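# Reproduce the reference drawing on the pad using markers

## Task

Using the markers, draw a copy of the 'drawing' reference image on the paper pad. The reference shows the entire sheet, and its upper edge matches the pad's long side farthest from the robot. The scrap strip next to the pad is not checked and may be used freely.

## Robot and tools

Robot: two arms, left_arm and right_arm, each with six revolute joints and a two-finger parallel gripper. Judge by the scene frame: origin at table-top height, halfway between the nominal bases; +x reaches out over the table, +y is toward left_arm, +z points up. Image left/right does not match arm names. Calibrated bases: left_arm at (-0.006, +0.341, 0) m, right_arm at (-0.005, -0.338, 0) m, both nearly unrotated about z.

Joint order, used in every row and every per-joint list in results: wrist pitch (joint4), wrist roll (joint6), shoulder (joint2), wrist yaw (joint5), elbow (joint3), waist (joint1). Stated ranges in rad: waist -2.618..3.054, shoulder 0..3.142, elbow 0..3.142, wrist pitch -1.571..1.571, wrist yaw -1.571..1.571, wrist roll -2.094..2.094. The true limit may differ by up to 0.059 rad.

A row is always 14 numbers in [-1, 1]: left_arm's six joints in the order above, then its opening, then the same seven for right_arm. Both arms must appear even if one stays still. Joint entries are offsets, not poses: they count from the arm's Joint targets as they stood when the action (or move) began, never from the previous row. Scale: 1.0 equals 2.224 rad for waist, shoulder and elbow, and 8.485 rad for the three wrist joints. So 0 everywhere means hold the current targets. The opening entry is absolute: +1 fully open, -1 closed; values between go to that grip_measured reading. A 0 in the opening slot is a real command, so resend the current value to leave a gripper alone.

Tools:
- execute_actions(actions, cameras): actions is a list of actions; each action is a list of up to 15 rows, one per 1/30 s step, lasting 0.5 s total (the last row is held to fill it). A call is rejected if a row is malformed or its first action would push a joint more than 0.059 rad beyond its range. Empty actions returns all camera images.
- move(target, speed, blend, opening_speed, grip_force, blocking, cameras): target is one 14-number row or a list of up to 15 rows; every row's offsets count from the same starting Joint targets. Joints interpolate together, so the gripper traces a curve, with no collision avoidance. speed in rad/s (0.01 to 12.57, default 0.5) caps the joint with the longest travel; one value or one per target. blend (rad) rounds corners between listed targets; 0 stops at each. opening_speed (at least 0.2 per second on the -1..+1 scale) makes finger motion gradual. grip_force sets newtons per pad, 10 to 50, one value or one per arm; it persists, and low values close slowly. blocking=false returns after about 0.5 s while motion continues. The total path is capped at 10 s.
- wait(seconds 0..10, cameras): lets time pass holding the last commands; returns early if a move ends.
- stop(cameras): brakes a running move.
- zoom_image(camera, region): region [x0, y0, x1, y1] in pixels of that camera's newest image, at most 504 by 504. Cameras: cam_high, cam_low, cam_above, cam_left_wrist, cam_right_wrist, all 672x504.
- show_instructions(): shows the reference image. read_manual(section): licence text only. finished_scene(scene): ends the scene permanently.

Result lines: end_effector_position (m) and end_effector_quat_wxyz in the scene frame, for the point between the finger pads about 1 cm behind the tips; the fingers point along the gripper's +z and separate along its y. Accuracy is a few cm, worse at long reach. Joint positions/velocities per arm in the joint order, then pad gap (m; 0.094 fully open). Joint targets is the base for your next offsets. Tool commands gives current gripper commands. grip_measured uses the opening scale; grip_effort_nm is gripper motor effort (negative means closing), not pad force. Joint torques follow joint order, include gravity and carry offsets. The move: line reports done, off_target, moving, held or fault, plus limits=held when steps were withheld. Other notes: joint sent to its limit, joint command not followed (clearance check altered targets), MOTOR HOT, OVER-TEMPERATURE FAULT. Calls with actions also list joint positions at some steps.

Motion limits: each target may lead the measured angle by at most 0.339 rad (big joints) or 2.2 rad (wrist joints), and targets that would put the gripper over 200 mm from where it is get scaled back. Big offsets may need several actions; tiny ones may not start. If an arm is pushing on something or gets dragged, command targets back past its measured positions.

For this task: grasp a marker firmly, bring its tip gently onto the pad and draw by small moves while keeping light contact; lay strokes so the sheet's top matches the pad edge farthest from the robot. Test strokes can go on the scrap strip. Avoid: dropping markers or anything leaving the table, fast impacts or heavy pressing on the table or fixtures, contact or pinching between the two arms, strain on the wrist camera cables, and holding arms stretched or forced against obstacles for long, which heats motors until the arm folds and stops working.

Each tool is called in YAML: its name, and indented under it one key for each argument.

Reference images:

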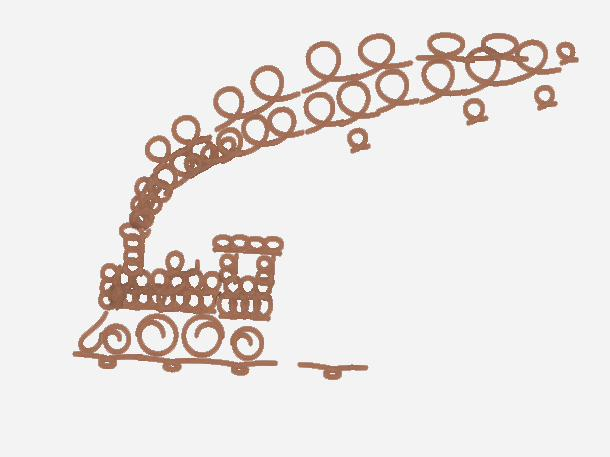

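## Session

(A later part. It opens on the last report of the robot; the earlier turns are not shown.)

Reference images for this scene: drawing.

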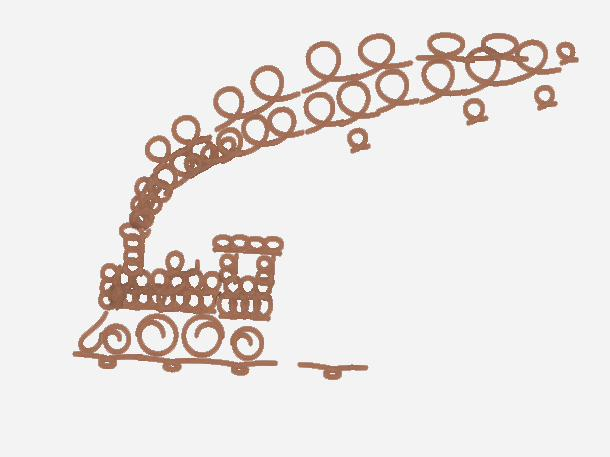

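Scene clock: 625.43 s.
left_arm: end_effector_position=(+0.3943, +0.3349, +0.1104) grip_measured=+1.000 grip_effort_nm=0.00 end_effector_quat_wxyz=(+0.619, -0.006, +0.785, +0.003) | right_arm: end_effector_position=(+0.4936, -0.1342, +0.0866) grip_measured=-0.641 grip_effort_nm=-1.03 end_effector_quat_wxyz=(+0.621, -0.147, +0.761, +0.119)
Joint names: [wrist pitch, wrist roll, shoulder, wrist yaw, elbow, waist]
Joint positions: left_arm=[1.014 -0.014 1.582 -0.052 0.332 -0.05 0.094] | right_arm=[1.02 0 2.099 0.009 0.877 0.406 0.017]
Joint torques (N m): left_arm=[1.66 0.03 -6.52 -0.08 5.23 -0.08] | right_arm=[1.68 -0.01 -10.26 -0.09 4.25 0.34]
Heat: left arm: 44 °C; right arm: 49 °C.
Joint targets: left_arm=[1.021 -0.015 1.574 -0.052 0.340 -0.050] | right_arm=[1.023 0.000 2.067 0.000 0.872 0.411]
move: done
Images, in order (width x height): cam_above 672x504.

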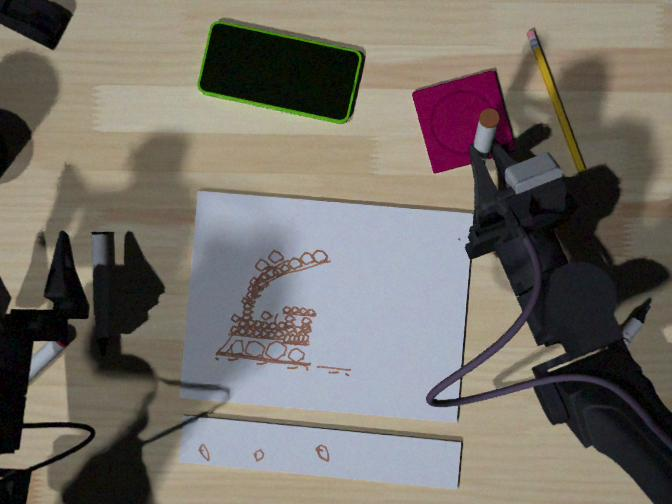

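move:
  target:
    - [0,0,0,0,0,0,1,0,0,0.015218,0,0.021467,0.138205,-0.9]
    - [0,0,0,0,0,0,1,0.00595,0,0.035218,0,0.038367,0.144705,-0.9]
    - [0,0,0,0,0,0,1,0.00595,0,0.054918,0,0.044567,0.157005,-0.9]
    - [0,0,0,0,0,0,1,0.00595,0,0.062371,0,0.055307,0.168986,-0.9]
    - [0,0,0,0,0,0,1,0.00595,0,0.068586,0,0.064318,0.179722,-0.9]
    - [0,0,0,0,0,0,1,0.00595,0,0.077222,0,0.076767,0.190729,-0.9]
    - [0,0,0,0,0,0,1,0.00595,0,0.037722,0,0.053467,0.190729,-0.9]
  speed: [0.8,0.2,0.06,0.06,0.06,0.06,0.4]
  blend: [0,0.003,0.002,0.003,0.003,0,0]

move:
  target:
    - [0,0,0,0,0,0,1,-0.00595,0,-0.001833,0,-0.002901,-0.030579,-0.9]
    - [0,0,0,0,0,0,1,0,0,0.018957,0,0.014439,-0.024079,-0.9]
    - [0,0,0,0,0,0,1,0,0,0.037497,0,0.020439,-0.012379,-0.9]
    - [0,0,0,0,0,0,1,0,0,0.038892,0,0.022408,-0.008349,-0.9]
    - [0,0,0,0,0,0,1,0,0,0.045573,0,0.032056,-0.008521,-0.9]
    - [0,0,0,0,0,0,1,0,0,0.045573,0,0.032056,-0.013521,-0.9]
    - [0,0,0,0,0,0,1,0,0,0.051714,0,0.040944,-0.017849,-0.9]
    - [0,0,0,0,0,0,1,0,0,0.053729,0,0.043853,-0.023779,-0.9]
    - [0,0,0,0,0,0,1,0,0,0.032939,0,0.026513,-0.023779,-0.9]
    - [0,0,0,0,0,0,1,0,0,0.029644,0,0.021744,-0.027809,-0.9]
    - [0,0,0,0,0,0,1,0,0,0.022963,0,0.012096,-0.027637,-0.9]
    - [0,0,0,0,0,0,1,0,0,0.022963,0,0.012096,-0.022637,-0.9]
    - [0,0,0,0,0,0,1,0,0,0.016822,0,0.003208,-0.018309,-0.9]
    - [0,0,0,0,0,0,1,0,0,0.014807,0,0.000299,-0.012379,-0.9]
    - [0,0,0,0,0,0,1,0,0,-0.003733,0,-0.005701,-0.012379,-0.9]
  speed: [0.8,0.2,0.06,0.042,0.07,0.3,0.07,0.044,0.4,0.042,0.07,0.3,0.07,0.047,0.4]
  blend: [0,0.003,0.002,0.002,0.002,0.002,0.002,0.002,0.002,0.002,0.002,0.002,0.002,0.002,0]

move:
  target:
    - [0,0,0,0,0,0,1,-0.00595,0,-0.009295,0,-0.013046,-0.034051,-0.9]
    - [0,0,0,0,0,0,1,0,0,0.011255,0,0.004134,-0.027551,-0.9]
    - [0,0,0,0,0,0,1,0,0,0.030155,0,0.010234,-0.015851,-0.9]
    - [0,0,0,0,0,0,1,0,0,0.03191,0,0.012689,-0.011201,-0.9]
    - [0,0,0,0,0,0,1,0,0,0.039449,0,0.023534,-0.011116,-0.9]
    - [0,0,0,0,0,0,1,0,0,0.039449,0,0.023534,-0.016116,-0.9]
    - [0,0,0,0,0,0,1,0,0,0.046468,0,0.033619,-0.020701,-0.9]
    - [0,0,0,0,0,0,1,0,0,0.048843,0,0.037034,-0.027251,-0.9]
    - [0,0,0,0,0,0,1,0,0,0.028293,0,0.019854,-0.027251,-0.9]
    - [0,0,0,0,0,0,1,0,0,0.024638,0,0.014599,-0.031901,-0.9]
    - [0,0,0,0,0,0,1,0,0,0.017099,0,0.003754,-0.031986,-0.9]
    - [0,0,0,0,0,0,1,0,0,0.017099,0,0.003754,-0.026986,-0.9]
    - [0,0,0,0,0,0,1,0,0,0.01008,0,-0.006331,-0.022401,-0.9]
    - [0,0,0,0,0,0,1,0,0,0.007705,0,-0.009746,-0.015851,-0.9]
    - [0,0,0,0,0,0,1,0,0,-0.011195,0,-0.015846,-0.015851,-0.9]
  speed: [0.8,0.2,0.06,0.046,0.076,0.3,0.076,0.048,0.4,0.046,0.076,0.3,0.076,0.052,0.4]
  blend: [0,0.003,0.002,0.002,0.002,0.002,0.002,0.002,0.002,0.002,0.002,0.002,0.002,0.002,0]

move:
  target:
    - [0,0,0,0,0,0,1,-0.00595,0,-0.041823,0,-0.058237,-0.067909,-0.9]
    - [0,0,0,0,0,0,1,0,0,-0.023123,0,-0.042137,-0.061409,-0.9]
    - [0,0,0,0,0,0,1,0,0,-0.001923,0,-0.035637,-0.049109,-0.9]
    - [0,0,0,0,0,0,1,0,0,0.004939,0,-0.025954,-0.038494,-0.9]
    - [0,0,0,0,0,0,1,0,0,0.012649,0,-0.01504,-0.027654,-0.9]
    - [0,0,0,0,0,0,1,0,0,0.023336,0,0.000216,-0.018225,-0.9]
    - [0,0,0,0,0,0,1,0,0,0.029573,0,0.009123,-0.007031,-0.9]
    - [0,0,0,0,0,0,1,0,0,-0.010227,0,-0.013977,-0.007031,-0.9]
  speed: [0.8,0.2,0.06,0.06,0.06,0.07,0.06,0.4]
  blend: [0,0.003,0.002,0.003,0.003,0.003,0,0]

move:
  target:
    - [0,0,0,0,0,0,1,-0.00595,0,-0.003462,0,-0.005264,-0.033863,-0.9]
    - [0,0,0,0,0,0,1,0,0,0.016688,0,0.011676,-0.027363,-0.9]
    - [0,0,0,0,0,0,1,0,0,0.036188,0,0.017876,-0.015663,-0.9]
    - [0,0,0,0,0,0,1,0,0,0.038091,0,0.020593,-0.010622,-0.9]
    - [0,0,0,0,0,0,1,0,0,0.04601,0,0.031868,-0.010376,-0.9]
    - [0,0,0,0,0,0,1,0,0,0.04601,0,0.031868,-0.015376,-0.9]
    - [0,0,0,0,0,0,1,0,0,0.053409,0,0.042403,-0.020122,-0.9]
    - [0,0,0,0,0,0,1,0,0,0.055952,0,0.04602,-0.027063,-0.9]
    - [0,0,0,0,0,0,1,0,0,0.035802,0,0.02908,-0.027063,-0.9]
    - [0,0,0,0,0,0,1,0,0,0.031999,0,0.023663,-0.032104,-0.9]
    - [0,0,0,0,0,0,1,0,0,0.02408,0,0.012388,-0.03235,-0.9]
    - [0,0,0,0,0,0,1,0,0,0.02408,0,0.012388,-0.02735,-0.9]
    - [0,0,0,0,0,0,1,0,0,0.016681,0,0.001853,-0.022604,-0.9]
    - [0,0,0,0,0,0,1,0,0,0.014138,0,-0.001764,-0.015663,-0.9]
    - [0,0,0,0,0,0,1,0,0,-0.005362,0,-0.007964,-0.015663,-0.9]
  speed: [0.8,0.2,0.06,0.05,0.08,0.3,0.08,0.05,0.4,0.05,0.08,0.3,0.08,0.055,0.4]
  blend: [0,0.003,0.002,0.002,0.002,0.002,0.002,0.002,0.002,0.002,0.002,0.002,0.002,0.002,0]

move:
  target:
    - [0,0,0,0,0,0,1,-0.00595,0,-0.01756,0,-0.024576,-0.037052,-0.9]
    - [0,0,0,0,0,0,1,0,0,0.00198,0,-0.007986,-0.030552,-0.9]
    - [0,0,0,0,0,0,1,0,0,0.02218,0,-0.001586,-0.018852,-0.9]
    - [0,0,0,0,0,0,1,0,0,0.024045,0,0.001114,-0.013669,-0.9]
    - [0,0,0,0,0,0,1,0,0,0.031898,0,0.012144,-0.013364,-0.9]
    - [0,0,0,0,0,0,1,0,0,0.031898,0,0.012144,-0.018364,-0.9]
    - [0,0,0,0,0,0,1,0,0,0.039231,0,0.022454,-0.023169,-0.9]
    - [0,0,0,0,0,0,1,0,0,0.041756,0,0.025994,-0.030252,-0.9]
    - [0,0,0,0,0,0,1,0,0,0.022216,0,0.009404,-0.030252,-0.9]
    - [0,0,0,0,0,0,1,0,0,0.018451,0,0.004104,-0.035435,-0.9]
    - [0,0,0,0,0,0,1,0,0,0.010598,0,-0.006926,-0.03574,-0.9]
    - [0,0,0,0,0,0,1,0,0,0.010598,0,-0.006926,-0.03074,-0.9]
    - [0,0,0,0,0,0,1,0,0,0.003265,0,-0.017236,-0.025935,-0.9]
    - [0,0,0,0,0,0,1,0,0,0.00074,0,-0.020776,-0.018852,-0.9]
    - [0,0,0,0,0,0,1,0,0,-0.01946,0,-0.027176,-0.018852,-0.9]
  speed: [0.8,0.2,0.06,0.05,0.08,0.3,0.08,0.05,0.4,0.05,0.08,0.3,0.08,0.055,0.4]
  blend: [0,0.003,0.002,0.002,0.002,0.002,0.002,0.002,0.002,0.002,0.002,0.002,0.002,0.002,0]

move:
  target: [0,0,0,0,0,0,1,-0.00595,0,0,0,0,-0.17,-0.9]
  speed: 0.9
  cameras: ["cam_above"]

zoom_image:
  camera: "cam_above"
  region: [225, 190, 405, 310]

Scene clock: 634.63 s.
left_arm: end_effector_position=(+0.3943, +0.3349, +0.1104) grip_measured=+1.000 grip_effort_nm=0.00 end_effector_quat_wxyz=(+0.619, -0.006, +0.785, +0.003) | right_arm: end_effector_position=(+0.3842, +0.0748, +0.0947) grip_measured=-0.641 grip_effort_nm=-1.03 end_effector_quat_wxyz=(+0.603, -0.299, +0.692, +0.261)
Joint names: [wrist pitch, wrist roll, shoulder, wrist yaw, elbow, waist]
Joint positions: left_arm=[1.014 -0.014 1.582 -0.052 0.332 -0.05 0.094] | right_arm=[1.051 0 2.186 -0.002 0.997 0.829 0.017]
Joint torques (N m): left_arm=[1.62 0.05 -6.48 -0.01 5.2 -0.06] | right_arm=[1.86 -0.01 -11.18 0.03 4.36 0.5]
Heat: left arm: 44 °C; right arm: 49 °C.
Joint targets: left_arm=[1.021 -0.015 1.574 -0.052 0.340 -0.050] | right_arm=[1.073 0.000 2.151 0.000 0.991 0.835]
move: done

Scene clock: 639.60 s.
left_arm: end_effector_position=(+0.3943, +0.3349, +0.1104) grip_measured=+1.000 grip_effort_nm=0.00 end_effector_quat_wxyz=(+0.619, -0.006, +0.785, +0.003) | right_arm: end_effector_position=(+0.3938, +0.0614, +0.0947) grip_measured=-0.641 grip_effort_nm=-1.03 end_effector_quat_wxyz=(+0.606, -0.288, +0.698, +0.251)
Joint names: [wrist pitch, wrist roll, shoulder, wrist yaw, elbow, waist]
Joint positions: left_arm=[1.014 -0.014 1.582 -0.052 0.332 -0.05 0.094] | right_arm=[1.054 0 2.177 0.001 0.983 0.802 0.017]
Joint torques (N m): left_arm=[1.69 0.05 -6.45 0 5.24 0.01] | right_arm=[1.84 -0.01 -11.02 -0.01 4.41 0.49]
Heat: left arm: 44 °C; right arm: 49 °C.
Joint targets: left_arm=[1.021 -0.015 1.574 -0.052 0.340 -0.050] | right_arm=[1.073 0.000 2.143 0.000 0.979 0.808]
move: done

Scene clock: 644.63 s.
left_arm: end_effector_position=(+0.3943, +0.3349, +0.1104) grip_measured=+1.000 grip_effort_nm=0.00 end_effector_quat_wxyz=(+0.619, -0.006, +0.785, +0.003) | right_arm: end_effector_position=(+0.4017, +0.0418, +0.0950) grip_measured=-0.641 grip_effort_nm=-1.03 end_effector_quat_wxyz=(+0.607, -0.277, +0.706, +0.238)
Joint names: [wrist pitch, wrist roll, shoulder, wrist yaw, elbow, waist]
Joint positions: left_arm=[1.014 -0.014 1.582 -0.052 0.332 -0.05 0.094] | right_arm=[1.054 0 2.151 0.003 0.948 0.767 0.017]
Joint torques (N m): left_arm=[1.66 0.05 -6.39 -0.08 5.3 -0.01] | right_arm=[1.83 -0.01 -10.8 -0.03 4.36 0.43]
Heat: left arm: 44 °C; right arm: 49 °C.
Joint targets: left_arm=[1.021 -0.015 1.574 -0.052 0.340 -0.050] | right_arm=[1.073 0.000 2.118 -0.001 0.943 0.772]
move: done

Scene clock: 649.30 s.
left_arm: end_effector_position=(+0.3943, +0.3349, +0.1104) grip_measured=+1.000 grip_effort_nm=0.00 end_effector_quat_wxyz=(+0.619, -0.006, +0.785, +0.003) | right_arm: end_effector_position=(+0.4035, +0.0297, +0.0951) grip_measured=-0.641 grip_effort_nm=-1.03 end_effector_quat_wxyz=(+0.607, -0.271, +0.711, +0.230)
Joint names: [wrist pitch, wrist roll, shoulder, wrist yaw, elbow, waist]
Joint positions: left_arm=[1.014 -0.014 1.582 -0.052 0.332 -0.05 0.094] | right_arm=[1.052 0 2.129 0.008 0.919 0.75 0.017]
Joint torques (N m): left_arm=[1.68 0.05 -6.43 -0.05 5.27 -0.12] | right_arm=[1.86 -0.01 -10.61 -0.08 4.21 0.5]
Heat: left arm: 44 °C; right arm: 49 °C.
Joint targets: left_arm=[1.021 -0.015 1.574 -0.052 0.340 -0.050] | right_arm=[1.073 0.000 2.095 -0.001 0.912 0.756]
move: done

Scene clock: 654.37 s.
left_arm: end_effector_position=(+0.3943, +0.3349, +0.1104) grip_measured=+1.000 grip_effort_nm=0.00 end_effector_quat_wxyz=(+0.619, -0.006, +0.785, +0.003) | right_arm: end_effector_position=(+0.4122, +0.0131, +0.0947) grip_measured=-0.641 grip_effort_nm=-1.03 end_effector_quat_wxyz=(+0.609, -0.260, +0.717, +0.220)
Joint names: [wrist pitch, wrist roll, shoulder, wrist yaw, elbow, waist]
Joint positions: left_arm=[1.014 -0.014 1.582 -0.052 0.332 -0.05 0.094] | right_arm=[1.054 0 2.116 0.006 0.9 0.716 0.017]
Joint torques (N m): left_arm=[1.64 0.01 -6.46 -0.05 5.14 0.01] | right_arm=[1.84 -0.01 -10.56 -0.06 4.29 0.42]
Heat: left arm: 44 °C; right arm: 49 °C.
Joint targets: left_arm=[1.021 -0.015 1.574 -0.052 0.340 -0.050] | right_arm=[1.073 0.000 2.083 0.000 0.894 0.722]
move: done

Scene clock: 659.43 s.
left_arm: end_effector_position=(+0.3943, +0.3349, +0.1104) grip_measured=+1.000 grip_effort_nm=0.00 end_effector_quat_wxyz=(+0.619, -0.006, +0.785, +0.003) | right_arm: end_effector_position=(+0.4153, -0.0133, +0.0946) grip_measured=-0.641 grip_effort_nm=-1.03 end_effector_quat_wxyz=(+0.607, -0.246, +0.727, +0.206)
Joint names: [wrist pitch, wrist roll, shoulder, wrist yaw, elbow, waist]
Joint positions: left_arm=[1.014 -0.014 1.582 -0.052 0.332 -0.05 0.094] | right_arm=[1.054 0 2.071 0.005 0.839 0.675 0.017]
Joint torques (N m): left_arm=[1.69 0.07 -6.39 -0.04 5.24 -0.05] | right_arm=[1.84 -0.01 -10.04 -0.05 4.16 0.46]
Heat: left arm: 44 °C; right arm: 50 °C.
Joint targets: left_arm=[1.021 -0.015 1.574 -0.052 0.340 -0.050] | right_arm=[1.073 0.000 2.040 0.000 0.834 0.680]
move: done

Scene clock: 660.63 s.
left_arm: end_effector_position=(+0.3943, +0.3349, +0.1104) grip_measured=+1.000 grip_effort_nm=0.00 end_effector_quat_wxyz=(+0.619, -0.006, +0.785, +0.003) | right_arm: end_effector_position=(+0.5042, -0.1922, +0.0862) grip_measured=-0.641 grip_effort_nm=-1.03 end_effector_quat_wxyz=(+0.622, -0.106, +0.771, +0.085)
Joint names: [wrist pitch, wrist roll, shoulder, wrist yaw, elbow, waist]
Joint positions: left_arm=[1.014 -0.014 1.582 -0.052 0.332 -0.05 0.094] | right_arm=[1.02 0 2.071 0.009 0.839 0.297 0.017]
Joint torques (N m): left_arm=[1.67 0.02 -6.57 -0.04 5.24 0.01] | right_arm=[1.68 -0.01 -9.98 -0.09 4.19 0.35]
Heat: left arm: 44 °C; right arm: 49 °C.
Joint targets: left_arm=[1.021 -0.015 1.574 -0.052 0.340 -0.050] | right_arm=[1.023 0.000 2.040 0.000 0.834 0.302]
move: done
Images, in order (width x height): cam_above 672x504.

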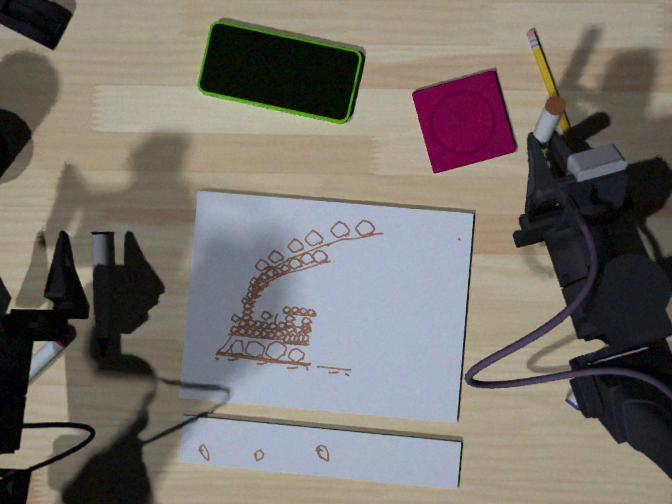

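Scaled by 2.800 from the camera's 672x504 image, which has a finer 960x720 frame.

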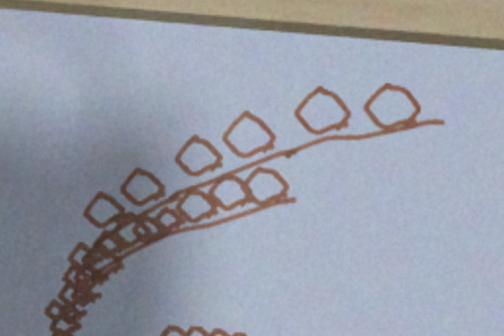

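move:
  target:
    - [0,0,0,0,0,0,1,0,0,-0.0487769,0,-0.0662119,0.102032,-0.9]
    - [0,0,0,0,0,0,1,0.00595,0,-0.0315369,0,-0.0505119,0.107732,-0.9]
    - [0,0,0,0,0,0,1,0.00595,0,-0.0086769,0,-0.0437819,0.120232,-0.9]
    - [0,0,0,0,0,0,1,0.00595,0,-0.0002686,0,-0.0324226,0.131408,-0.9]
    - [0,0,0,0,0,0,1,0.00595,0,0.0100739,0,-0.0184871,0.141156,-0.9]
    - [0,0,0,0,0,0,1,0.00595,0,0.0206904,0,-0.0038806,0.150585,-0.9]
    - [0,0,0,0,0,0,1,0.00595,0,0.0314069,0,0.0111898,0.159704,-0.9]
    - [0,0,0,0,0,0,1,0.00595,0,-0.0082631,0,-0.0114402,0.159704,-0.9]
    - [0,0,0,0,0,0,1,0,0,-0.0203219,0,-0.0281153,0.1237077,-0.9]
    - [0,0,0,0,0,0,1,0.00595,0,-0.0017119,0,-0.0120553,0.1302077,-0.9]
  speed: [0.8,0.2,0.06,0.09,0.09,0.09,0.09,0.4,0.8,0.2]
  blend: [0,0.003,0.002,0.003,0.003,0.003,0,0,0,0]

Scene clock: 673.47 s.
left_arm: end_effector_position=(+0.3943, +0.3349, +0.1104) grip_measured=+1.000 grip_effort_nm=0.00 end_effector_quat_wxyz=(+0.619, -0.006, +0.785, +0.003) | right_arm: end_effector_position=(+0.4292, -0.0603, +0.0874) grip_measured=-0.641 grip_effort_nm=-1.03 end_effector_quat_wxyz=(+0.602, -0.217, +0.748, +0.175)
Joint names: [wrist pitch, wrist roll, shoulder, wrist yaw, elbow, waist]
Joint positions: left_arm=[1.014 -0.014 1.582 -0.052 0.332 -0.05 0.094] | right_arm=[1.04 0 2.032 0.003 0.777 0.585 0.017]
Joint torques (N m): left_arm=[1.66 0.05 -6.52 -0.04 5.2 -0.02] | right_arm=[1.98 -0.01 -6.95 -0.03 7.24 0.51]
Heat: left arm: 45 °C; right arm: 49 °C.
Joint targets: left_arm=[1.021 -0.015 1.574 -0.052 0.340 -0.050] | right_arm=[1.073 0.000 2.036 -0.001 0.807 0.591]
move: done

move:
  target:
    - [0,0,0,0,0,0,1,0,0,0.02106,0,0.0065,0.0117,-0.9]
    - [0,0,0,0,0,0,1,0,0,0.0216109,0,0.0072602,0.0163515,-0.9]
    - [0,0,0,0,0,0,1,0,0,0.0269458,0,0.0146074,0.0201142,-0.9]
    - [0,0,0,0,0,0,1,0,0,0.033034,0,0.022998,0.0202885,-0.9]
    - [0,0,0,0,0,0,1,0,0,0.033034,0,0.022998,0.0152885,-0.9]
    - [0,0,0,0,0,0,1,0,0,0.0357654,0,0.02678,0.0115084,-0.9]
    - [0,0,0,0,0,0,1,0,0,0.0362626,0,0.0274936,0.0073146,-0.9]
    - [0,0,0,0,0,0,1,0,0,0.0176526,0,0.0114336,0.0073146,-0.9]
    - [0,0,0,0,0,0,1,0,0,0.0152457,0,0.0081202,0.0027043,-0.9]
    - [0,0,0,0,0,0,1,0,0,0.0097701,0,0.0005926,-0.0012496,-0.9]
    - [0,0,0,0,0,0,1,0,0,0.0037786,0,-0.0076644,-0.0012739,-0.9]
    - [0,0,0,0,0,0,1,0,0,0.0037786,0,-0.0076644,0.0037261,-0.9]
    - [0,0,0,0,0,0,1,0,0,0.0010472,0,-0.0114464,0.0075062,-0.9]
    - [0,0,0,0,0,0,1,0,0,0.00055,0,-0.01216,0.0117,-0.9]
    - [0,0,0,0,0,0,1,0,0,-0.02051,0,-0.01866,0.0117,-0.9]
  speed: [0.06,0.046,0.076,0.076,0.3,0.05,0.046,0.4,0.046,0.076,0.076,0.3,0.05,0.046,0.4]
  blend: [0.002,0.002,0.002,0.002,0.002,0.002,0.002,0.002,0.002,0.002,0.002,0.002,0.002,0.002,0]

move:
  target: [0,0,0,0,0,0,1,-0.00595,0,0,0,0,-0.17,-0.9]
  speed: 0.9
  cameras: ["cam_above"]

zoom_image:
  camera: "cam_above"
  region: [300, 190, 480, 310]

Scene clock: 678.93 s.
left_arm: end_effector_position=(+0.3943, +0.3349, +0.1104) grip_measured=+1.000 grip_effort_nm=0.00 end_effector_quat_wxyz=(+0.619, -0.006, +0.785, +0.003) | right_arm: end_effector_position=(+0.4212, -0.0495, +0.0942) grip_measured=-0.641 grip_effort_nm=-1.03 end_effector_quat_wxyz=(+0.607, -0.225, +0.739, +0.185)
Joint names: [wrist pitch, wrist roll, shoulder, wrist yaw, elbow, waist]
Joint positions: left_arm=[1.014 -0.014 1.582 -0.052 0.332 -0.05 0.094] | right_arm=[1.054 0 2.02 0.003 0.771 0.611 0.017]
Joint torques (N m): left_arm=[1.69 0.04 -6.41 -0.04 5.23 0.08] | right_arm=[1.84 -0.01 -9.46 -0.04 4.11 0.5]
Heat: left arm: 45 °C; right arm: 49 °C.
Joint targets: left_arm=[1.021 -0.015 1.574 -0.052 0.340 -0.050] | right_arm=[1.073 0.000 1.991 -0.001 0.766 0.617]
move: done

Scene clock: 679.93 s.
left_arm: end_effector_position=(+0.3943, +0.3349, +0.1104) grip_measured=+1.000 grip_effort_nm=0.00 end_effector_quat_wxyz=(+0.619, -0.006, +0.785, +0.003) | right_arm: end_effector_position=(+0.4963, -0.2287, +0.0860) grip_measured=-0.641 grip_effort_nm=-1.03 end_effector_quat_wxyz=(+0.618, -0.082, +0.779, +0.064)
Joint names: [wrist pitch, wrist roll, shoulder, wrist yaw, elbow, waist]
Joint positions: left_arm=[1.014 -0.014 1.582 -0.052 0.332 -0.05 0.094] | right_arm=[1.02 0 2.02 0.009 0.771 0.233 0.017]
Joint torques (N m): left_arm=[1.63 0.03 -6.38 -0.01 5.26 -0.03] | right_arm=[1.69 -0.01 -9.46 -0.09 4.1 0.58]
Heat: left arm: 45 °C; right arm: 49 °C.
Joint targets: left_arm=[1.021 -0.015 1.574 -0.052 0.340 -0.050] | right_arm=[1.023 0.000 1.991 0.000 0.766 0.239]
move: done
Images, in order (width x height): cam_above 672x504.

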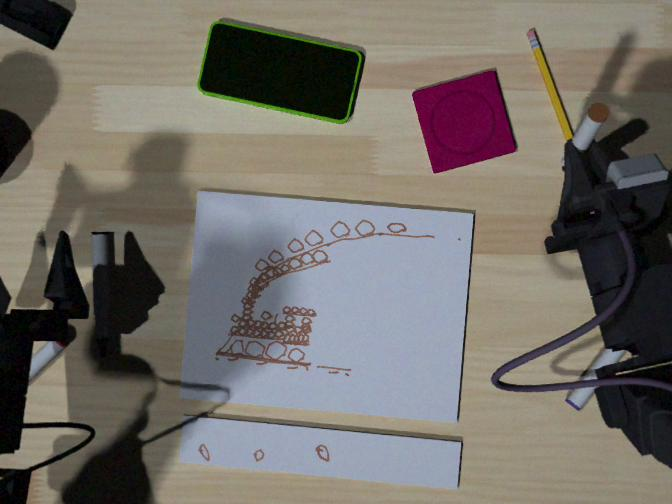

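Scaled by 2.800 from the camera's 672x504 image, which has a finer 960x720 frame.

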